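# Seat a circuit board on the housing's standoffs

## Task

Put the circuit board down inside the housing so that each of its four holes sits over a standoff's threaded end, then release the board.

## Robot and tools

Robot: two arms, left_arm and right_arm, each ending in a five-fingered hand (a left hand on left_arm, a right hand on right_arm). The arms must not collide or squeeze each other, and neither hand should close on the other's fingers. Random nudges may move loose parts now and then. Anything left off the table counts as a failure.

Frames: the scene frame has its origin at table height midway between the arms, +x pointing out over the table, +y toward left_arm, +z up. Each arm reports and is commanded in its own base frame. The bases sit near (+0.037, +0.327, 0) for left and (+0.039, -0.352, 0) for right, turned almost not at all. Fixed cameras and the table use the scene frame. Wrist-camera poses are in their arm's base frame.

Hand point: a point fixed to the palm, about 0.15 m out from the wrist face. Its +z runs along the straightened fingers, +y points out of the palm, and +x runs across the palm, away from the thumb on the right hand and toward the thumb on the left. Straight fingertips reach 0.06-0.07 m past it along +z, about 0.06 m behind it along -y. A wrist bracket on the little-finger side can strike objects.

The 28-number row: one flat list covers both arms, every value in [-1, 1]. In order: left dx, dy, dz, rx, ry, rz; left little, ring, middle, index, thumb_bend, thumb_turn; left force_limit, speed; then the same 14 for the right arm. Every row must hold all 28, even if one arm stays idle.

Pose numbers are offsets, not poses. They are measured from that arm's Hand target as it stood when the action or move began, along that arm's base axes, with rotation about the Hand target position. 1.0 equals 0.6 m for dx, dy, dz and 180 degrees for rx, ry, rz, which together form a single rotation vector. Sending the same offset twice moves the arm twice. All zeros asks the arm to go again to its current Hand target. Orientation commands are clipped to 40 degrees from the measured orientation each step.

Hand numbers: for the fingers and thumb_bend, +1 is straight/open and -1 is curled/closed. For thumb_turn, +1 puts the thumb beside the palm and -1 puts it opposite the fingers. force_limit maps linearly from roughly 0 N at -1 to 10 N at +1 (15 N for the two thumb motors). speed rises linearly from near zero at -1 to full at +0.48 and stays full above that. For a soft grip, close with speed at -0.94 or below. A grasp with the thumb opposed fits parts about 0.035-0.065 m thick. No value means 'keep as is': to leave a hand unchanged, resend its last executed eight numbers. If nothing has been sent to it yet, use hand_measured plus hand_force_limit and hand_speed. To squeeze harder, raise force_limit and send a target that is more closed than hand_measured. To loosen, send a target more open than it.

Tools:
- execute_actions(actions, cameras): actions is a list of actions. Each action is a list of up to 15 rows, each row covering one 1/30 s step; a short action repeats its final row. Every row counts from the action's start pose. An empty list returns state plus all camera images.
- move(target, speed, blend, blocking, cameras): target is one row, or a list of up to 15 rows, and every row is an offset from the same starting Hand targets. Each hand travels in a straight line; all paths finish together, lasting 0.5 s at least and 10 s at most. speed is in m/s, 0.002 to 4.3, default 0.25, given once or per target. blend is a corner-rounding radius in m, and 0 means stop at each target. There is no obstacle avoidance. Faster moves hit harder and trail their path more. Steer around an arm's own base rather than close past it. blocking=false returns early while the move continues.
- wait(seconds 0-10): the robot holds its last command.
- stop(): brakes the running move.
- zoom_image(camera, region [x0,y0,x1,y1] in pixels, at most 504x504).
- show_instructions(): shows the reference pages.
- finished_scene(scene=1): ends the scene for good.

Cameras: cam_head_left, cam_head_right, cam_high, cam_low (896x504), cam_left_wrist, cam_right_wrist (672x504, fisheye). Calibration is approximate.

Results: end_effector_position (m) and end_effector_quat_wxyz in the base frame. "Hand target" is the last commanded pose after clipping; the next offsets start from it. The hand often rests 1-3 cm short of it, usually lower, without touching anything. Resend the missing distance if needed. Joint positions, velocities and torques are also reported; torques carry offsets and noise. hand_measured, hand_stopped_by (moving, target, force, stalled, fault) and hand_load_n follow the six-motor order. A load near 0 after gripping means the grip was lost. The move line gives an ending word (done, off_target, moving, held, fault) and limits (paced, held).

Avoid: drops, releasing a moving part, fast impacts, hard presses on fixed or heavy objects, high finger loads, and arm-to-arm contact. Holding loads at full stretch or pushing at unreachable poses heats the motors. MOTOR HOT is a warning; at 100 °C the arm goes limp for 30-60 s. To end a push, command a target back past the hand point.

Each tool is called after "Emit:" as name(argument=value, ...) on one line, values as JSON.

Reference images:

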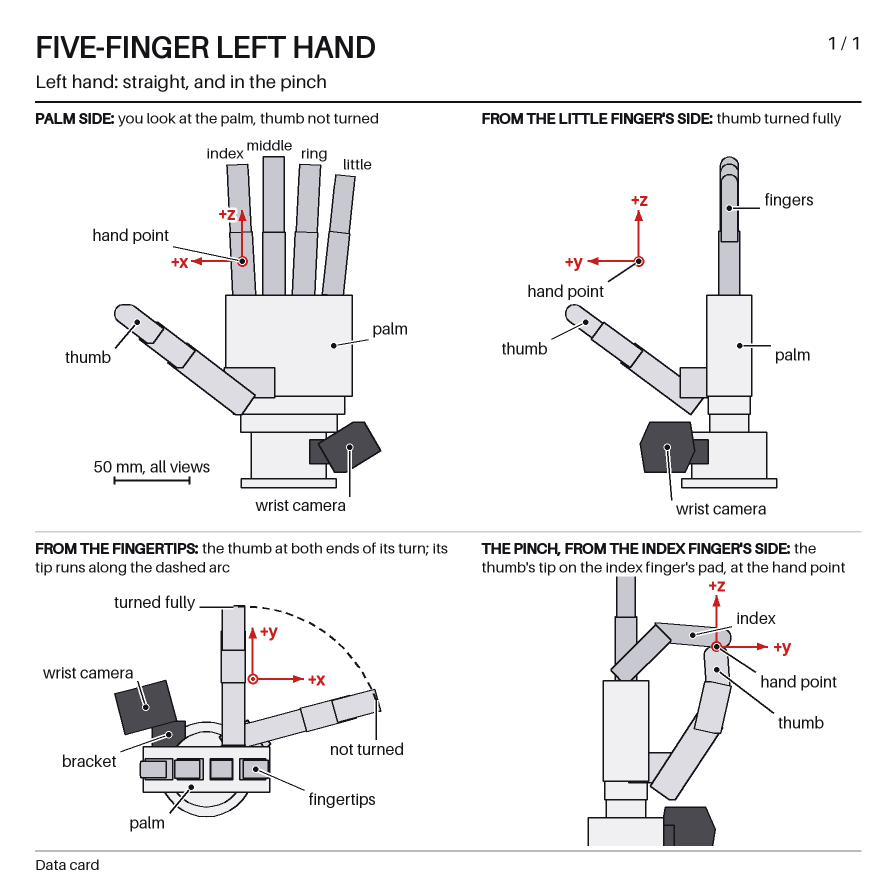

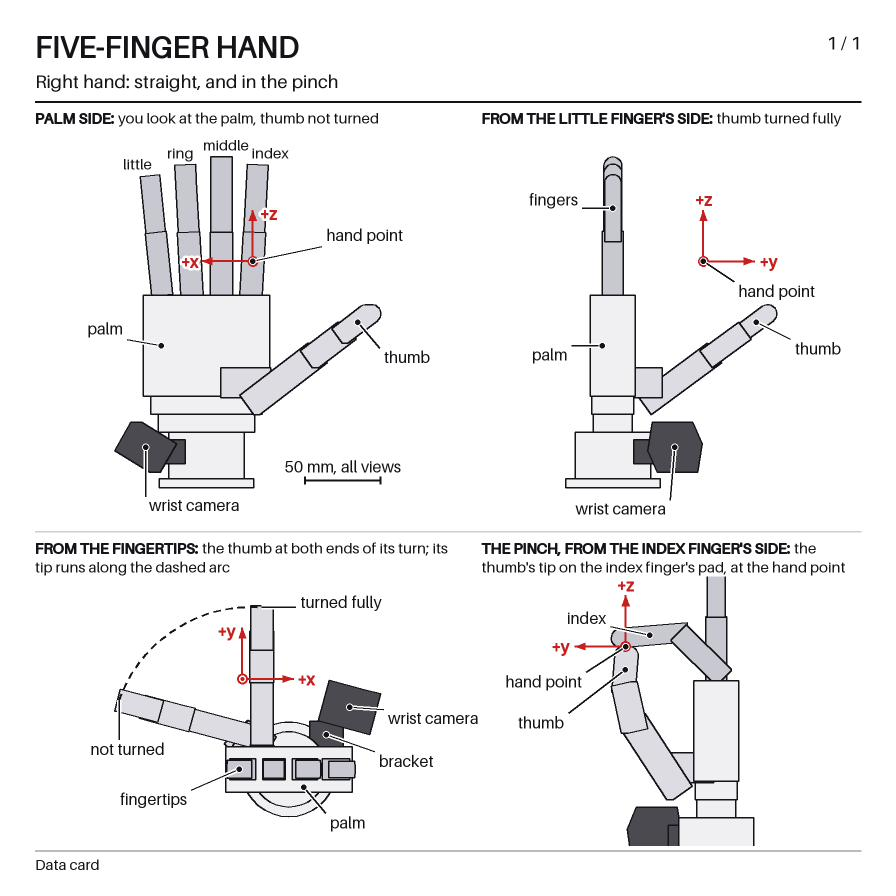

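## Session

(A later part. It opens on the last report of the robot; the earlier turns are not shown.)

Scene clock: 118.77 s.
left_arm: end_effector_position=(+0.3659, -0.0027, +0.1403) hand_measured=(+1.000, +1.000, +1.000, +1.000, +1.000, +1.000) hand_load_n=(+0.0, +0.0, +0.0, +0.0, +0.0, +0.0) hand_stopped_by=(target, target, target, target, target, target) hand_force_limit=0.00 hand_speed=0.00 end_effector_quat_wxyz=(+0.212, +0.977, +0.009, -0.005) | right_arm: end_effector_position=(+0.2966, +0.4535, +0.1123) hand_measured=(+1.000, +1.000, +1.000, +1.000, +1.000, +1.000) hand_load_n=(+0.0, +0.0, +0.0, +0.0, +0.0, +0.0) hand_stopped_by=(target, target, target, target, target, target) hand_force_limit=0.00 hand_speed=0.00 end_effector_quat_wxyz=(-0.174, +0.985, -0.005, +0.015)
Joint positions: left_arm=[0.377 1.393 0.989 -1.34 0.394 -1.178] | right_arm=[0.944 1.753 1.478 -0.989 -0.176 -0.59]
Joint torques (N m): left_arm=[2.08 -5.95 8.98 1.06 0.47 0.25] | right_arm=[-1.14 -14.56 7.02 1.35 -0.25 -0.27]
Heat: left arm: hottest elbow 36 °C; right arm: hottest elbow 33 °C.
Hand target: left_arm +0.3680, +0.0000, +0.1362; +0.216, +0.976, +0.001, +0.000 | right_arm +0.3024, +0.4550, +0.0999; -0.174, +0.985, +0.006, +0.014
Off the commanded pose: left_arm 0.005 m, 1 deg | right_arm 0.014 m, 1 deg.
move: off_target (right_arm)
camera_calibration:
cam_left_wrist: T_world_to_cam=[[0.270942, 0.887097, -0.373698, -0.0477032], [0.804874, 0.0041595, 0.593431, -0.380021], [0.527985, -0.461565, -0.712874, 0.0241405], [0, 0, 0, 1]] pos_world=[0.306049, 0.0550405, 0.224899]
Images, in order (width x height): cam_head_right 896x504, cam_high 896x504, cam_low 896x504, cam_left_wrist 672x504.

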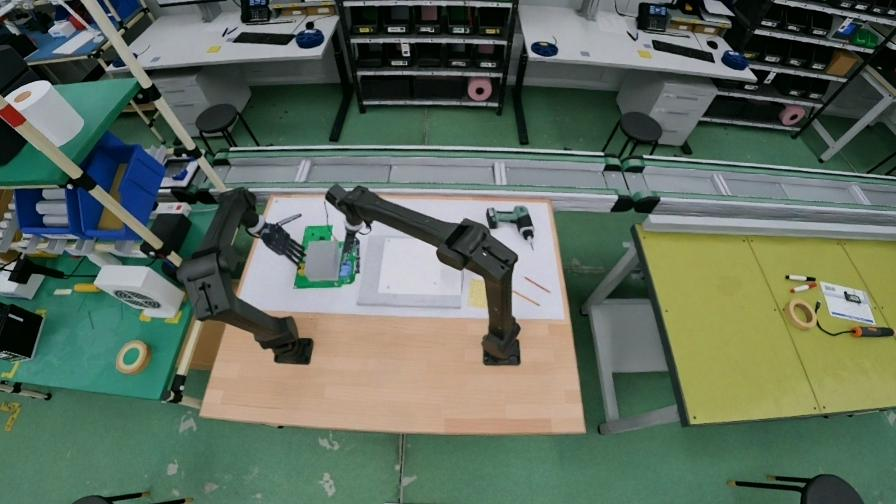

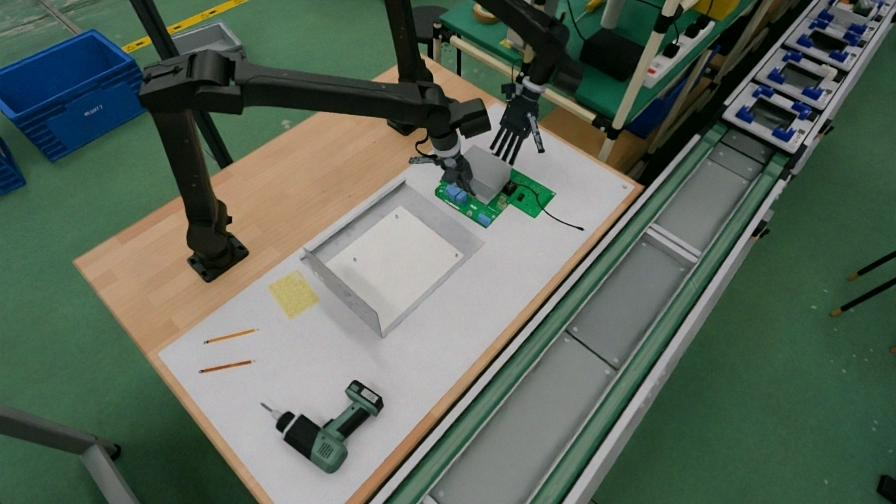

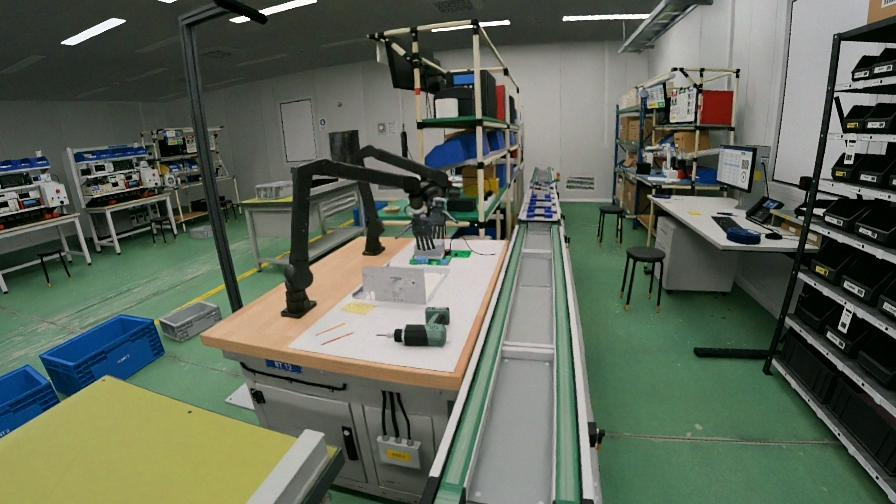

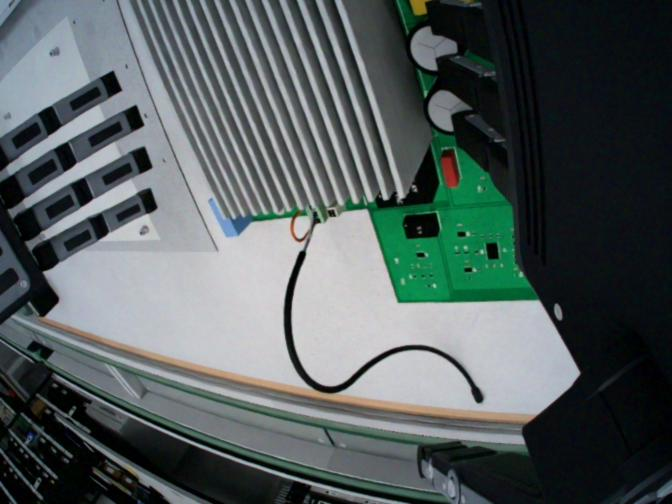

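Emit:
move(target=[[0,-0.06,-0.003,0,0,0,1,1,1,1,1,1,0,0,0,0.09,-0.02,0,0,0,1,1,1,1,1,1,0,0],[0,-0.175,-0.003,0,0,0,1,1,1,1,1,1,0,0,0,0.192,-0.015,0,0,0,1,1,1,1,1,1,0,0]], speed=0.06, blend=[0.01,0], cameras=["cam_head_right","cam_head_left","cam_high","cam_left_wrist"])

Emit:
zoom_image(camera="cam_high", region=[400, 90, 560, 250])

Emit:
zoom_image(camera="cam_head_left", region=[240, 190, 380, 330])

Scene clock: 122.07 s.
left_arm: end_effector_position=(+0.3688, -0.0353, +0.1312) hand_measured=(+1.000, +1.000, +1.000, +1.000, +1.000, +1.000) hand_load_n=(+0.0, +0.5, +3.5, +0.0, +0.0, +0.0) hand_stopped_by=(target, target, target, target, target, target) hand_force_limit=0.00 hand_speed=0.00 end_effector_quat_wxyz=(+0.148, +0.988, +0.046, +0.003) | right_arm: end_effector_position=(+0.3004, +0.4986, +0.0922) hand_measured=(+1.000, +1.000, +1.000, +1.000, +1.000, +1.000) hand_load_n=(+0.0, +0.0, -9.0, -6.0, -0.5, +0.0) hand_stopped_by=(target, target, target, target, target, target) hand_force_limit=0.00 hand_speed=0.00 end_effector_quat_wxyz=(-0.120, +0.993, +0.011, -0.002)
Joint positions: left_arm=[0.229 1.299 0.923 -1.243 0.294 -1.428] | right_arm=[0.997 1.945 1.706 -1.132 -0.136 -0.583]
Joint torques (N m): left_arm=[-7 -5.54 7.24 1.17 4.72 -0.1] | right_arm=[3.31 -14.33 14.75 3.4 -0.69 0.56]
Heat: left arm: hottest elbow 35 °C; right arm: hottest elbow 34 °C.
Hand target: left_arm +0.3680, -0.1051, +0.1345; +0.216, +0.976, +0.001, +0.000 | right_arm +0.3022, +0.5703, +0.0908; -0.174, +0.985, +0.006, +0.014
Off the commanded pose: left_arm 0.070 m, 9 deg | right_arm 0.072 m, 7 deg.
move: off_target (left_arm, right_arm)
camera_calibration:
cam_left_wrist: T_world_to_cam=[[0.202213, 0.945819, -0.254041, -0.0112423], [0.805051, -0.0128238, 0.593066, -0.377527], [0.557676, -0.324442, -0.764026, 0.00172027], [0, 0, 0, 1]] pos_world=[0.305242, 0.00634997, 0.222357]
Images, in order (width x height): cam_head_left 896x504, cam_head_right 896x504, cam_high 896x504, cam_left_wrist 672x504.

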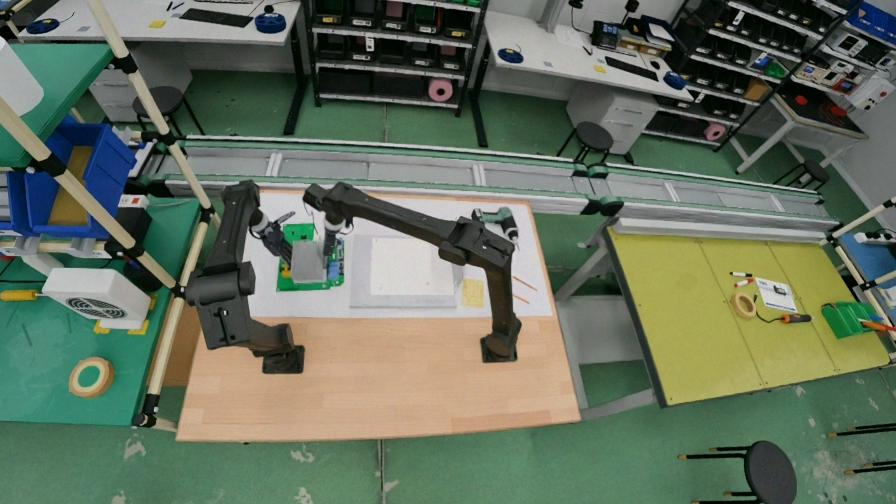

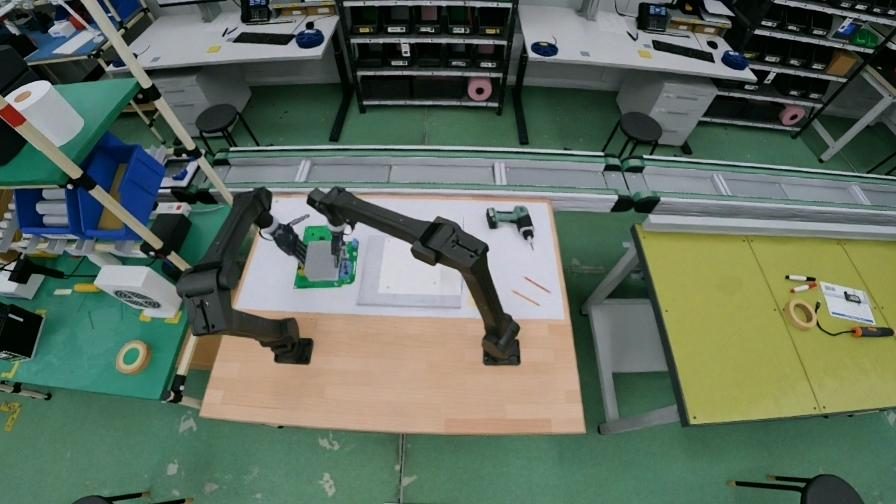

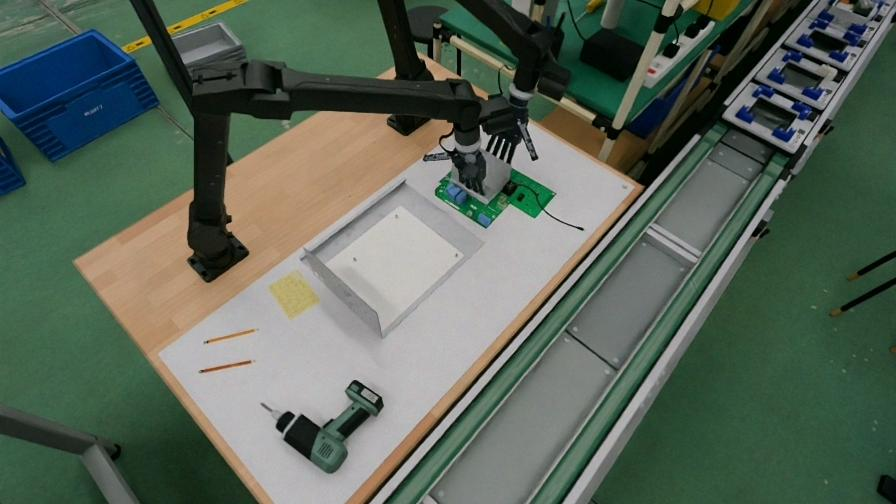

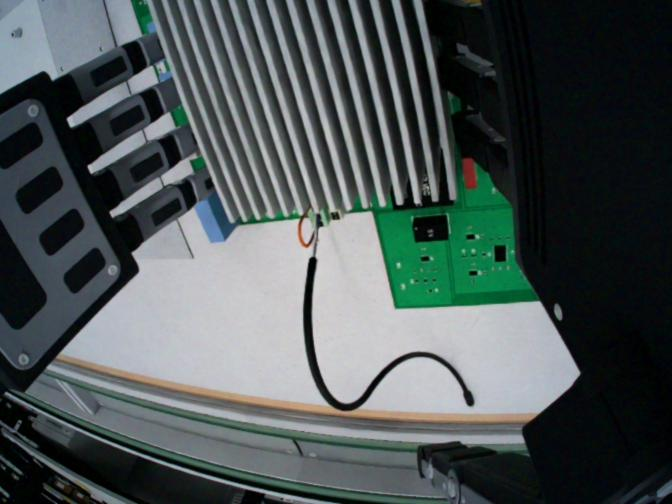

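Scaled by 3.150.

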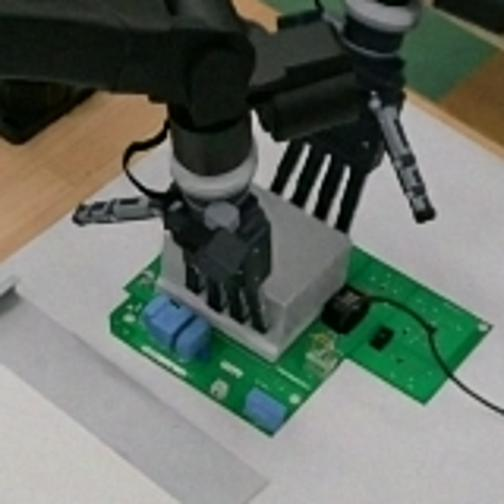

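Scaled by 3.600.

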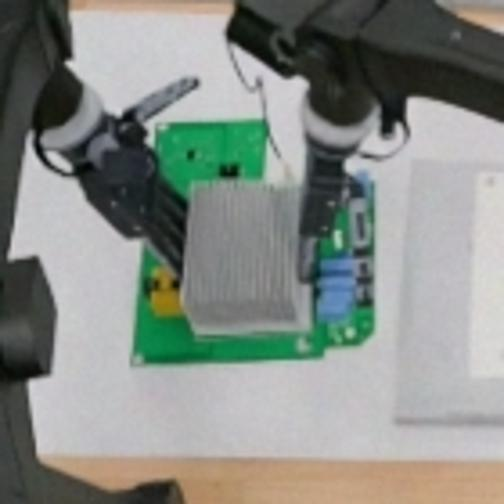

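Emit:
move(target=[[0,0,0,0,0,0,1,1,1,1,1,1,0,0,0,0.01,0,0,0,0.02,1,1,1,1,1,1,0,0],[0,0,0.067,0,0,0,1,1,1,1,1,1,0,0,0,0.01,0.067,0,0,0.02,1,1,1,1,1,1,0,0]], speed=0.05, cameras=["cam_low","cam_head_left","cam_high","cam_left_wrist"])

Emit:
zoom_image(camera="cam_high", region=[400, 90, 560, 250])

Emit:
zoom_image(camera="cam_low", region=[370, 180, 530, 300])

Scene clock: 125.10 s.
left_arm: end_effector_position=(+0.3686, -0.0417, +0.1320) hand_measured=(+1.000, +1.000, +1.000, +1.000, +1.000, +1.000) hand_load_n=(+0.0, +0.5, +3.0, +0.0, +0.0, +0.0) hand_stopped_by=(target, target, target, target, target, target) hand_force_limit=0.00 hand_speed=0.00 end_effector_quat_wxyz=(+0.146, +0.988, +0.040, +0.002) | right_arm: end_effector_position=(+0.3006, +0.4970, +0.0988) hand_measured=(+1.000, +1.000, +0.998, +1.000, +1.000, +1.000) hand_load_n=(+0.0, +0.0, -9.0, -6.5, +0.0, +0.0) hand_stopped_by=(target, target, target, target, target, target) hand_force_limit=0.00 hand_speed=0.00 end_effector_quat_wxyz=(-0.090, +0.996, +0.009, -0.019)
Joint positions: left_arm=[0.208 1.297 0.925 -1.245 0.289 -1.437] | right_arm=[0.997 1.991 1.791 -1.241 -0.13 -0.584]
Joint torques (N m): left_arm=[-5.77 -8 13.2 -2.36 4.72 -0.09] | right_arm=[3.37 -18.73 16.42 2.93 -1.5 0.05]
Heat: left arm: hottest wrist yaw 40 °C; right arm: hottest elbow 34 °C.
Hand target: left_arm +0.3681, -0.1050, +0.1746; +0.216, +0.976, +0.001, +0.000 | right_arm +0.3023, +0.5762, +0.1309; -0.175, +0.984, +0.037, +0.009
Off the commanded pose: left_arm 0.076 m, 9 deg | right_arm 0.086 m, 11 deg.
move: off_target (left_arm, right_arm)
camera_calibration:
cam_left_wrist: T_world_to_cam=[[0.212896, 0.944634, -0.249682, -0.0095408], [0.805513, -0.0250536, 0.592048, -0.378384], [0.553013, -0.327167, -0.766249, 0.0022615], [0, 0, 0, 1]] pos_world=[0.305574, 0.000272573, 0.223372]
Images, in order (width x height): cam_head_left 896x504, cam_high 896x504, cam_low 896x504, cam_left_wrist 672x504.

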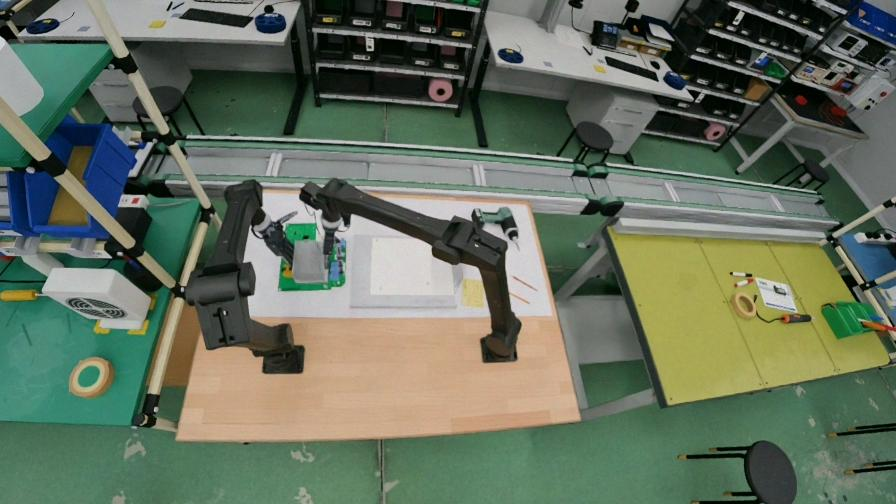

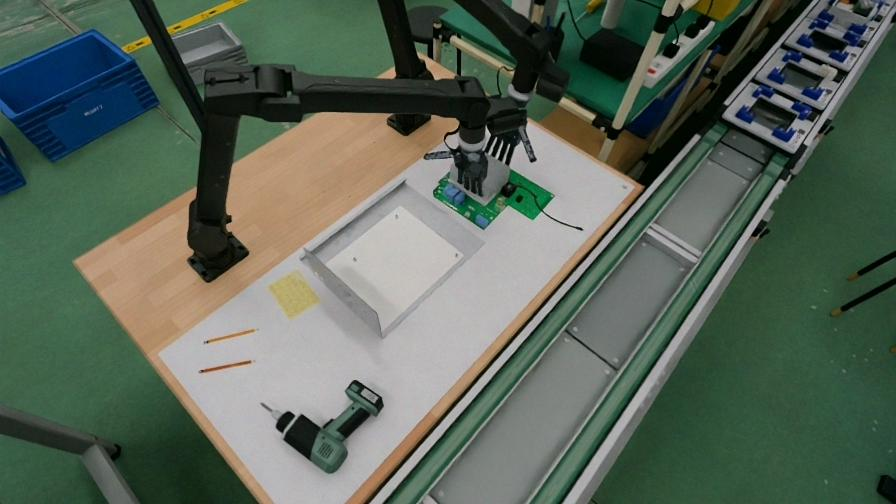

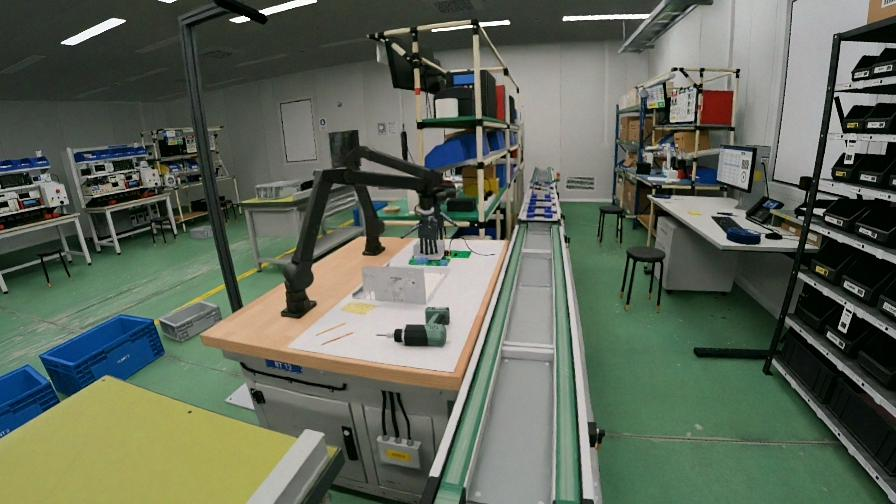

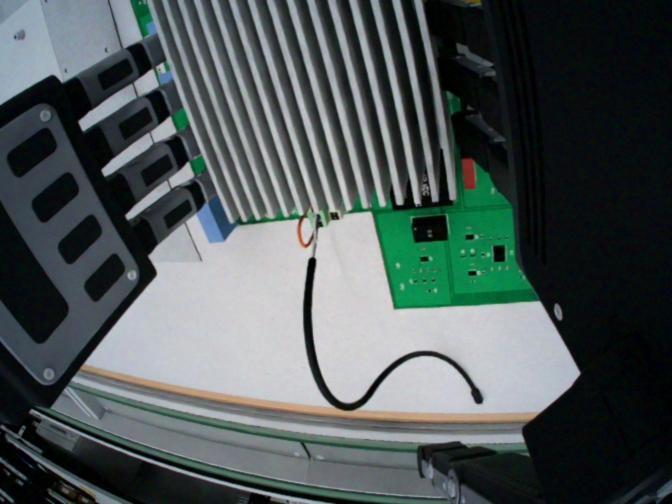

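Scaled by 3.150.

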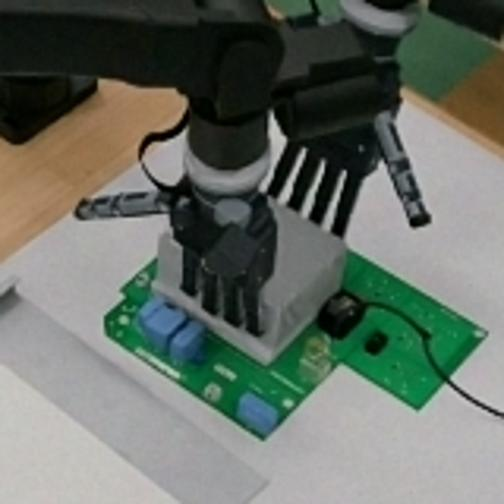

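Scaled by 3.150.

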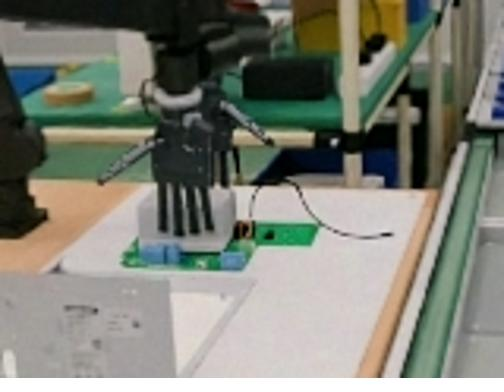

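Emit:
move(target=[[0,0,0.05,0,0,0,1,1,1,1,1,1,0,0,0,0,0.05,0,0,0,1,1,1,1,1,1,0,0]], speed=0.05, cameras=["cam_low","cam_head_left","cam_high","cam_left_wrist"])

Emit:
zoom_image(camera="cam_high", region=[400, 90, 560, 250])

Emit:
zoom_image(camera="cam_low", region=[370, 180, 530, 300])

Scene clock: 126.90 s.
left_arm: end_effector_position=(+0.3647, -0.0498, +0.1537) hand_measured=(+1.000, +1.000, +1.000, +1.000, +1.000, +1.000) hand_load_n=(+0.0, +0.0, +3.0, +0.0, +0.0, +0.0) hand_stopped_by=(target, target, target, target, target, target) hand_force_limit=0.00 hand_speed=0.00 end_effector_quat_wxyz=(+0.148, +0.988, +0.034, -0.012) | right_arm: end_effector_position=(+0.2988, +0.4917, +0.1057) hand_measured=(+1.000, +1.000, +0.998, +1.000, +1.000, +1.000) hand_load_n=(+0.0, -2.0, -8.0, -6.0, +0.0, +0.0) hand_stopped_by=(target, target, target, target, target, target) hand_force_limit=0.00 hand_speed=0.00 end_effector_quat_wxyz=(-0.070, +0.997, +0.009, -0.028)
Joint positions: left_arm=[0.187 1.283 0.974 -1.332 0.289 -1.442] | right_arm=[0.997 2.006 1.83 -1.309 -0.124 -0.586]
Joint torques (N m): left_arm=[-4.42 -8.7 14.42 -2.18 4.72 -0.05] | right_arm=[3.25 -21.48 17.61 2.55 -1.74 0.01]
Heat: left arm: hottest wrist yaw 43 °C; right arm: hottest elbow 35 °C.
Hand target: left_arm +0.3681, -0.1050, +0.2047; +0.216, +0.976, +0.001, +0.000 | right_arm +0.3023, +0.5762, +0.1610; -0.175, +0.984, +0.037, +0.009
Off the commanded pose: left_arm 0.075 m, 9 deg | right_arm 0.101 m, 13 deg.
move: off_target (left_arm, right_arm)
camera_calibration:
cam_left_wrist: T_world_to_cam=[[0.221966, 0.939798, -0.259827, 0.00251049], [0.819962, -0.0357136, 0.571303, -0.390933], [0.52763, -0.339858, -0.778526, 0.0289259], [0, 0, 0, 1]] pos_world=[0.304731, -0.00649027, 0.246513]
Images, in order (width x height): cam_head_left 896x504, cam_high 896x504, cam_low 896x504, cam_left_wrist 672x504.

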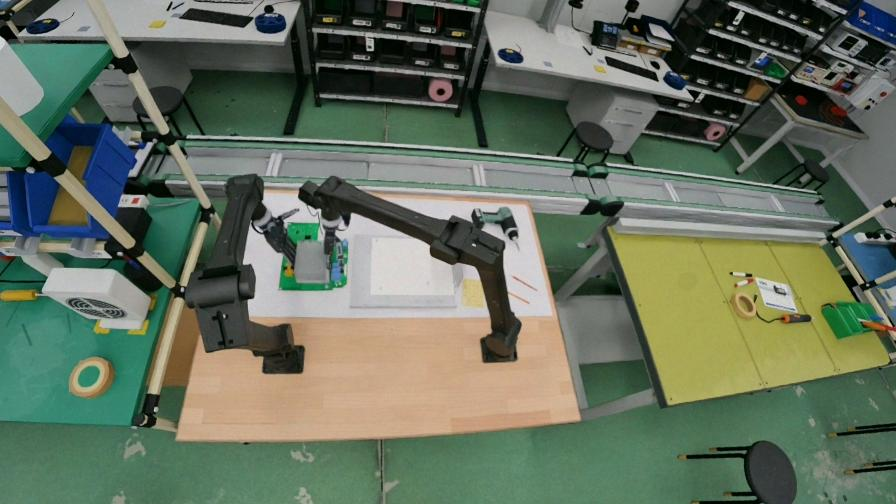

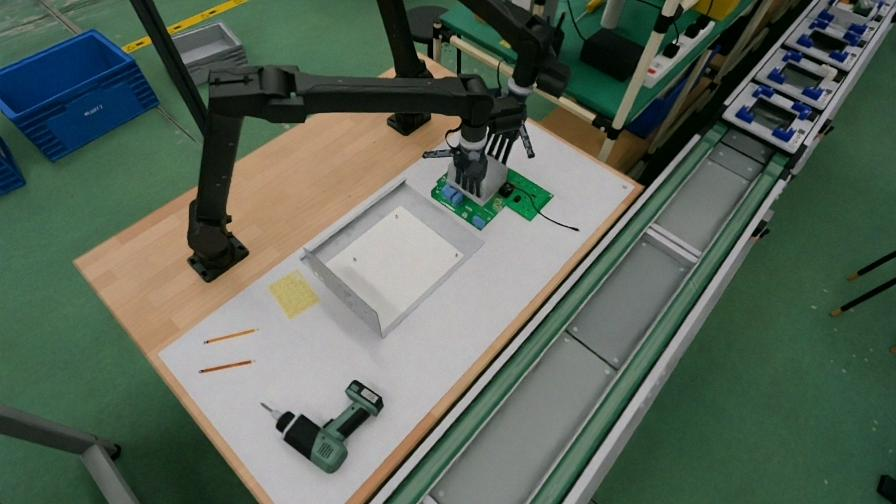

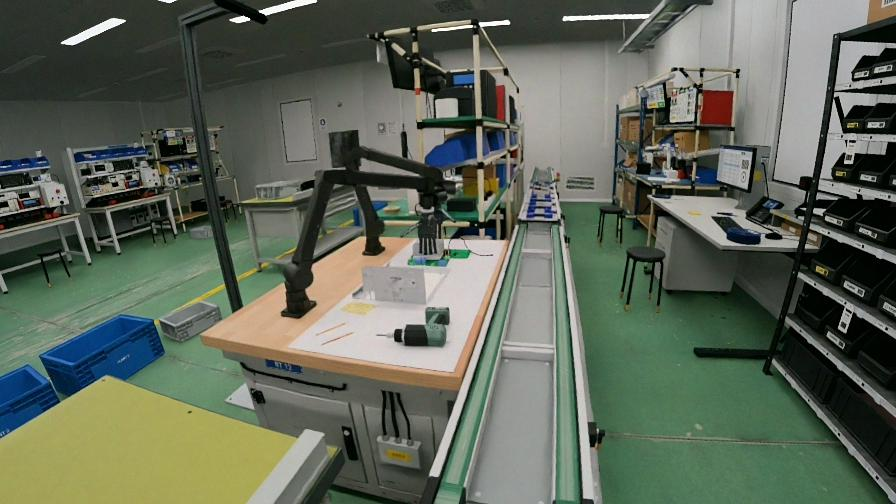

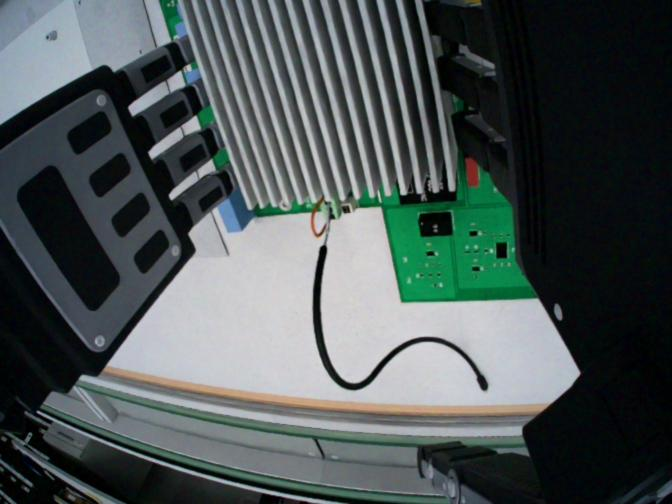

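Scaled by 3.150.

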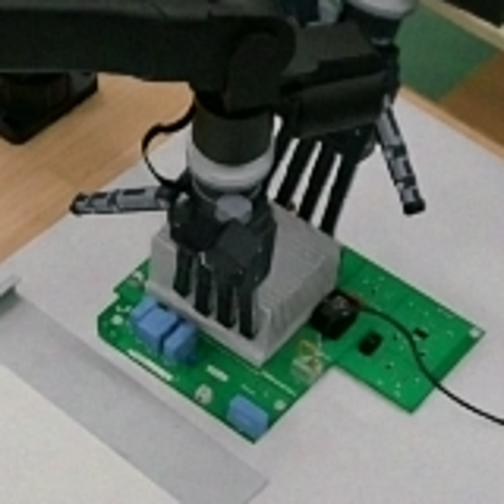

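Scaled by 3.150.

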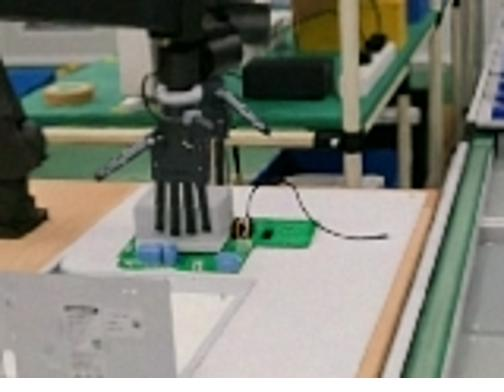

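Emit:
move(target=[[0,0,0,0,0,0,1,1,1,1,1,1,0,0,0,0.01,0.05,0,0,0,1,1,1,1,1,1,0,0]], speed=0.05, cameras=["cam_low","cam_head_left","cam_high","cam_left_wrist"])

Emit:
zoom_image(camera="cam_high", region=[400, 90, 560, 250])

Emit:
zoom_image(camera="cam_low", region=[370, 180, 530, 300])

Scene clock: 129.00 s.
left_arm: end_effector_position=(+0.3625, -0.0553, +0.1560) hand_measured=(+1.000, +1.000, +1.000, +1.000, +1.000, +1.000) hand_load_n=(+0.0, +0.0, +3.0, +0.0, +0.0, +0.0) hand_stopped_by=(target, target, target, target, target, target) hand_force_limit=0.00 hand_speed=0.00 end_effector_quat_wxyz=(+0.155, +0.987, +0.031, -0.016) | right_arm: end_effector_position=(+0.2968, +0.4878, +0.1213) hand_measured=(+1.000, +1.000, +0.998, +1.000, +1.000, +1.000) hand_load_n=(-0.5, -5.5, -7.0, -5.0, +0.0, +0.0) hand_stopped_by=(target, target, target, target, target, target) hand_force_limit=0.00 hand_speed=0.00 end_effector_quat_wxyz=(-0.049, +0.998, +0.006, -0.040)
Joint positions: left_arm=[0.18 1.282 0.975 -1.343 0.303 -1.442] | right_arm=[0.997 2.026 1.896 -1.404 -0.121 -0.584]
Joint torques (N m): left_arm=[-4.01 -8.59 14.37 -1.8 4.51 -0.07] | right_arm=[3.43 -22.95 19.22 2.93 -1.86 0.04]
Heat: left arm: hottest wrist yaw 47 °C; right arm: hottest elbow 36 °C.
Hand target: left_arm +0.3680, -0.1051, +0.2046; +0.216, +0.976, +0.001, +0.000 | right_arm +0.3023, +0.5822, +0.1908; -0.175, +0.984, +0.037, +0.009
Off the commanded pose: left_arm 0.070 m, 8 deg | right_arm 0.117 m, 16 deg.
move: off_target (left_arm, right_arm)
camera_calibration:
cam_left_wrist: T_world_to_cam=[[0.22648, 0.934266, -0.275416, 0.00911304], [0.823248, -0.0324929, 0.566752, -0.390833], [0.520548, -0.355094, -0.776491, 0.0313837], [0, 0, 0, 1]] pos_world=[0.303352, -0.0100692, 0.248384]
Images, in order (width x height): cam_head_left 896x504, cam_high 896x504, cam_low 896x504, cam_left_wrist 672x504.

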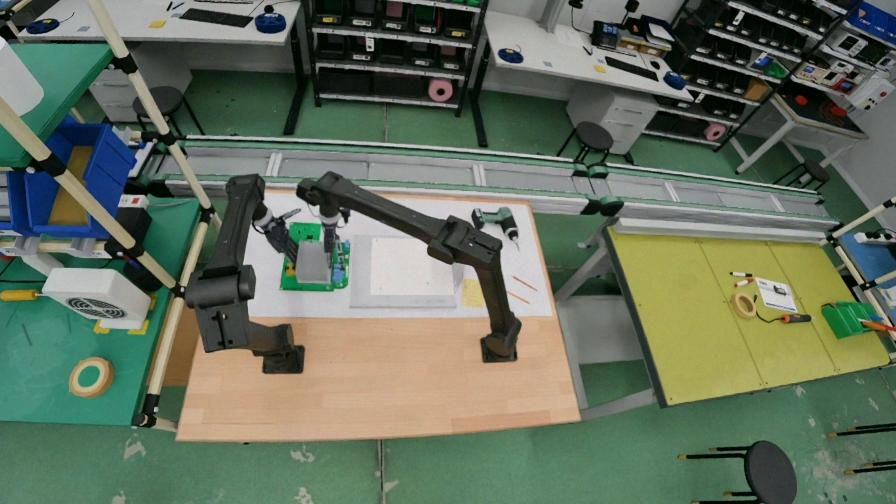

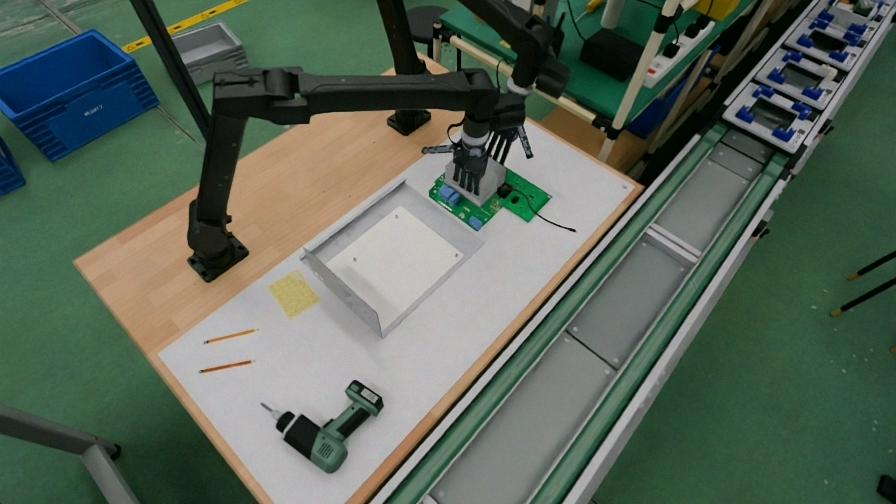

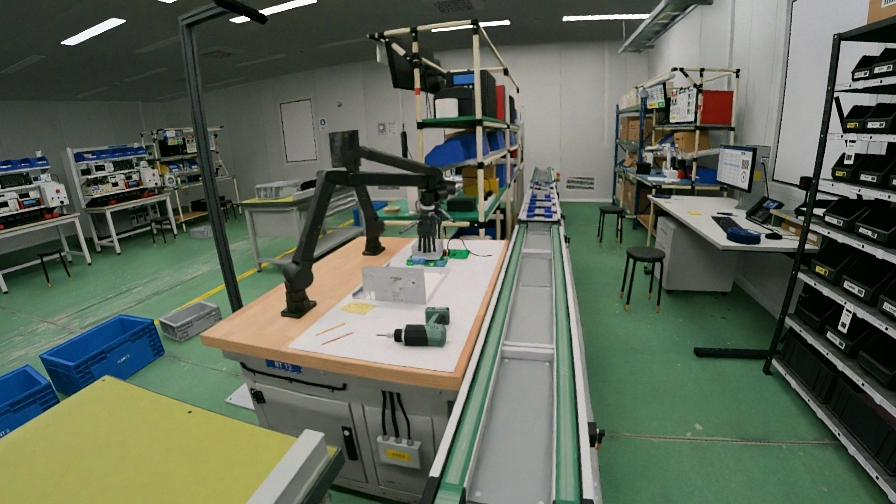

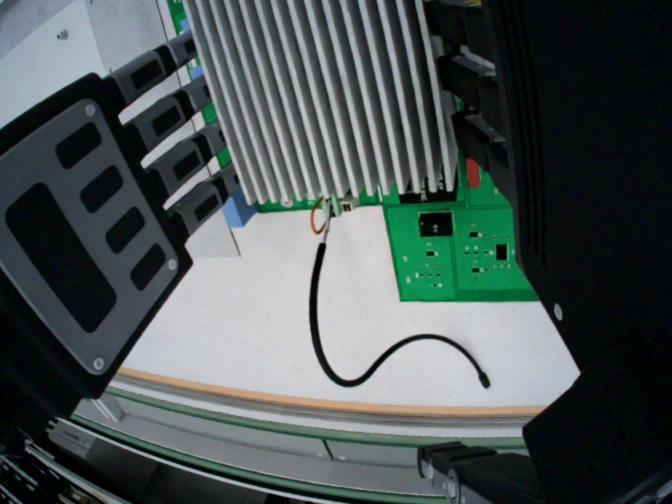

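Scaled by 3.150.

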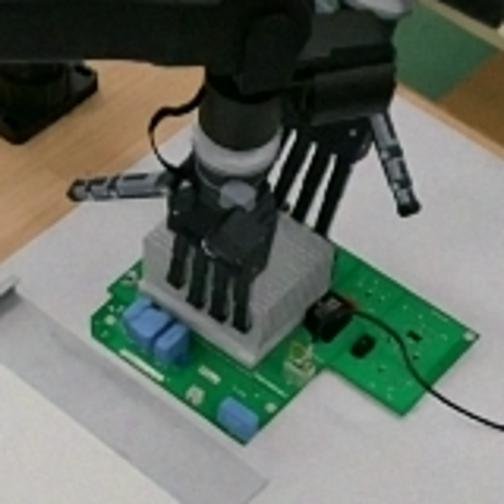

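Scaled by 3.150.

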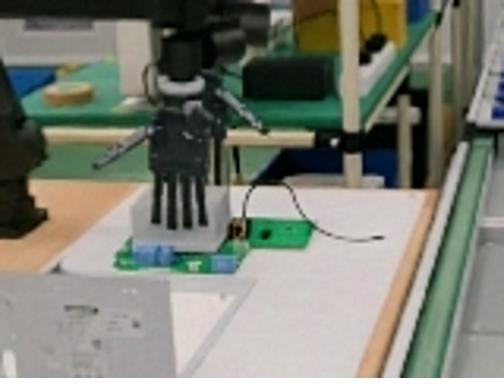

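Emit:
move(target=[[-0.065,-0.04,0.01,0,0,-0.25,1,1,1,1,1,1,0,0,-0.0245,0.0303,0.02,0,0,-0.25,1,1,1,1,1,1,0,0]], speed=0.14, cameras=["cam_low","cam_head_left","cam_high","cam_left_wrist"])

Emit:
zoom_image(camera="cam_high", region=[400, 90, 560, 250])

Emit:
zoom_image(camera="cam_low", region=[370, 180, 530, 300])

Scene clock: 132.33 s.
left_arm: end_effector_position=(+0.3428, -0.1099, +0.1958) hand_measured=(+1.000, +1.000, +1.000, +1.000, +1.000, +1.000) hand_load_n=(+0.0, +0.0, +0.0, +0.0, +0.0, +0.0) hand_stopped_by=(target, target, target, target, target, target) hand_force_limit=0.00 hand_speed=0.00 end_effector_quat_wxyz=(+0.212, +0.966, -0.144, -0.042) | right_arm: end_effector_position=(+0.2773, +0.5033, +0.1274) hand_measured=(+1.000, +1.000, +1.000, +1.000, +1.000, +1.000) hand_load_n=(+0.0, +0.0, +0.0, -2.5, +0.0, +0.0) hand_stopped_by=(target, target, target, target, target, target) hand_force_limit=0.00 hand_speed=0.00 end_effector_quat_wxyz=(-0.040, +0.993, -0.107, -0.012)
Joint positions: left_arm=[0.082 1.341 1.089 -1.509 0.395 -1.155] | right_arm=[1.032 2.013 1.894 -1.39 -0.055 -0.322]
Joint torques (N m): left_arm=[1.85 -7.18 9.33 0.36 0.33 -0.05] | right_arm=[-1.08 -20.13 7.28 0.55 -0.24 -0.12]
Heat: left arm: hottest wrist yaw 48 °C; right arm: hottest elbow 36 °C.
Hand target: left_arm +0.3424, -0.1099, +0.1964; +0.214, +0.966, -0.140, -0.042 (not the last commanded pose) | right_arm +0.2782, +0.5065, +0.1278; -0.047, +0.993, -0.106, -0.014 (not the last commanded pose)
Off the commanded pose: left_arm 0.028 m, 28 deg | right_arm 0.123 m, 33 deg.
move: held (left_arm, right_arm; a check stopped the path); limits=held
pose unreachable (left arm): on one or more control steps of this call, first in action 0 (counted from 0), this arm could not follow its commanded pose, so it was not sent that pose on those steps. It may still have moved: this result reports where it is.
cause: moving toward the commanded pose would bring a part of the arm too close to another arm (a part of this arm just beyond joint 6 (wrist roll) and a part of the right arm just beyond its joint 4 (wrist pitch), along the way the arms are being sent, or toward where that arm still pushes).
pose unreachable (right arm): on one or more control steps of this call, first in action 0 (counted from 0), this arm could not follow its commanded pose, so it was not sent that pose on those steps. It may still have moved: this result reports where it is.
cause: moving toward the commanded pose would bring a part of the arm too close to another arm (a part of this arm just beyond joint 4 (wrist pitch) and a part of the left arm just beyond its joint 6 (wrist roll), along the way the arms are being sent, or toward where that arm still pushes).
camera_calibration:
cam_left_wrist: T_world_to_cam=[[0.530163, 0.756844, -0.382248, -0.027016], [0.770902, -0.242552, 0.588964, -0.408493], [0.353039, -0.606923, -0.712045, 0.0702569], [0, 0, 0, 1]] pos_world=[0.304428, -0.0359933, 0.280287]
Images, in order (width x height): cam_head_left 896x504, cam_high 896x504, cam_low 896x504, cam_left_wrist 672x504.

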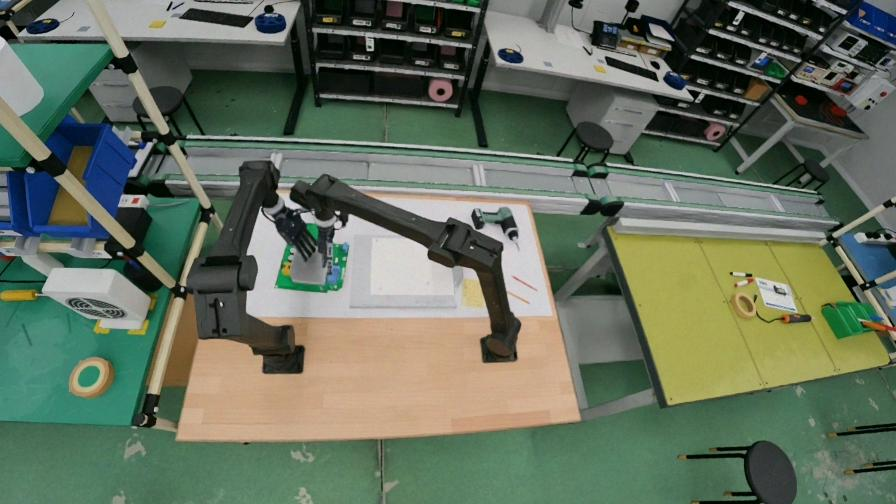

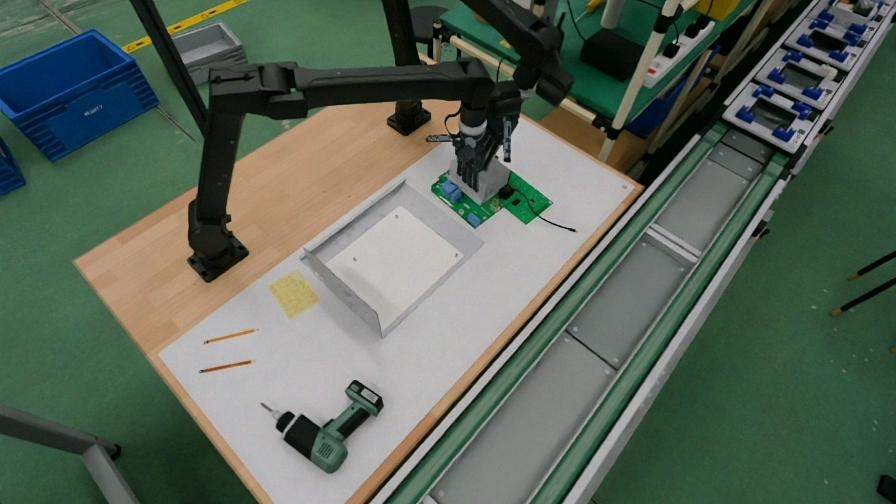

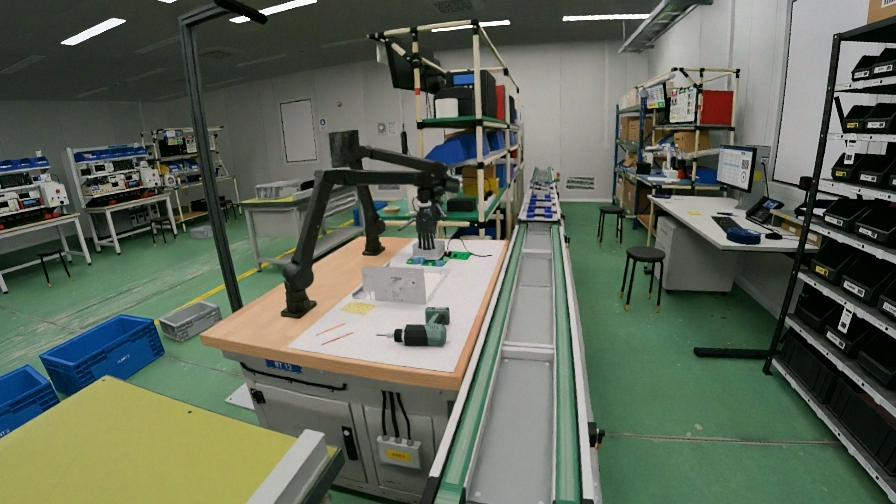

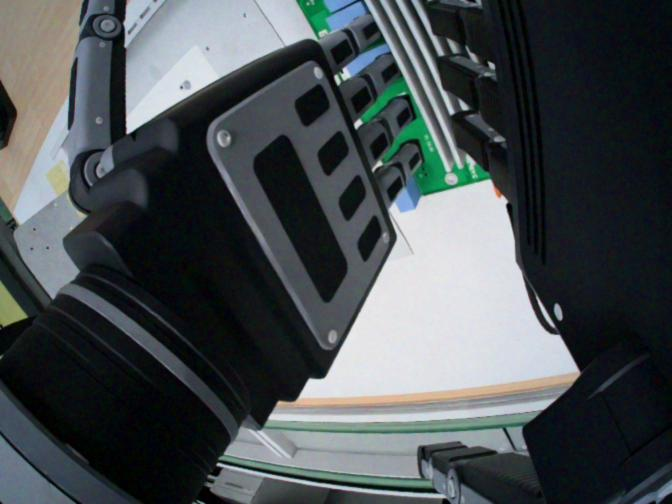

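Scaled by 3.150.

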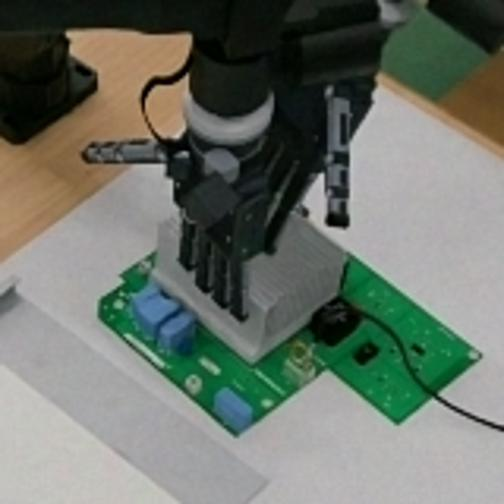

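Scaled by 3.150.

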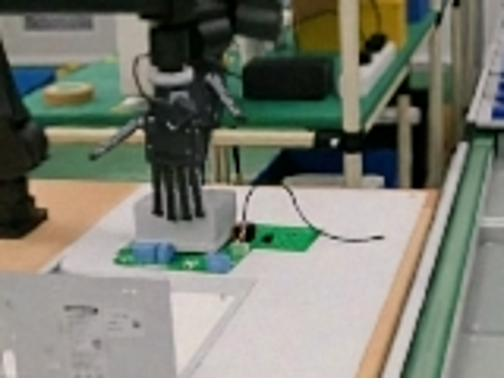

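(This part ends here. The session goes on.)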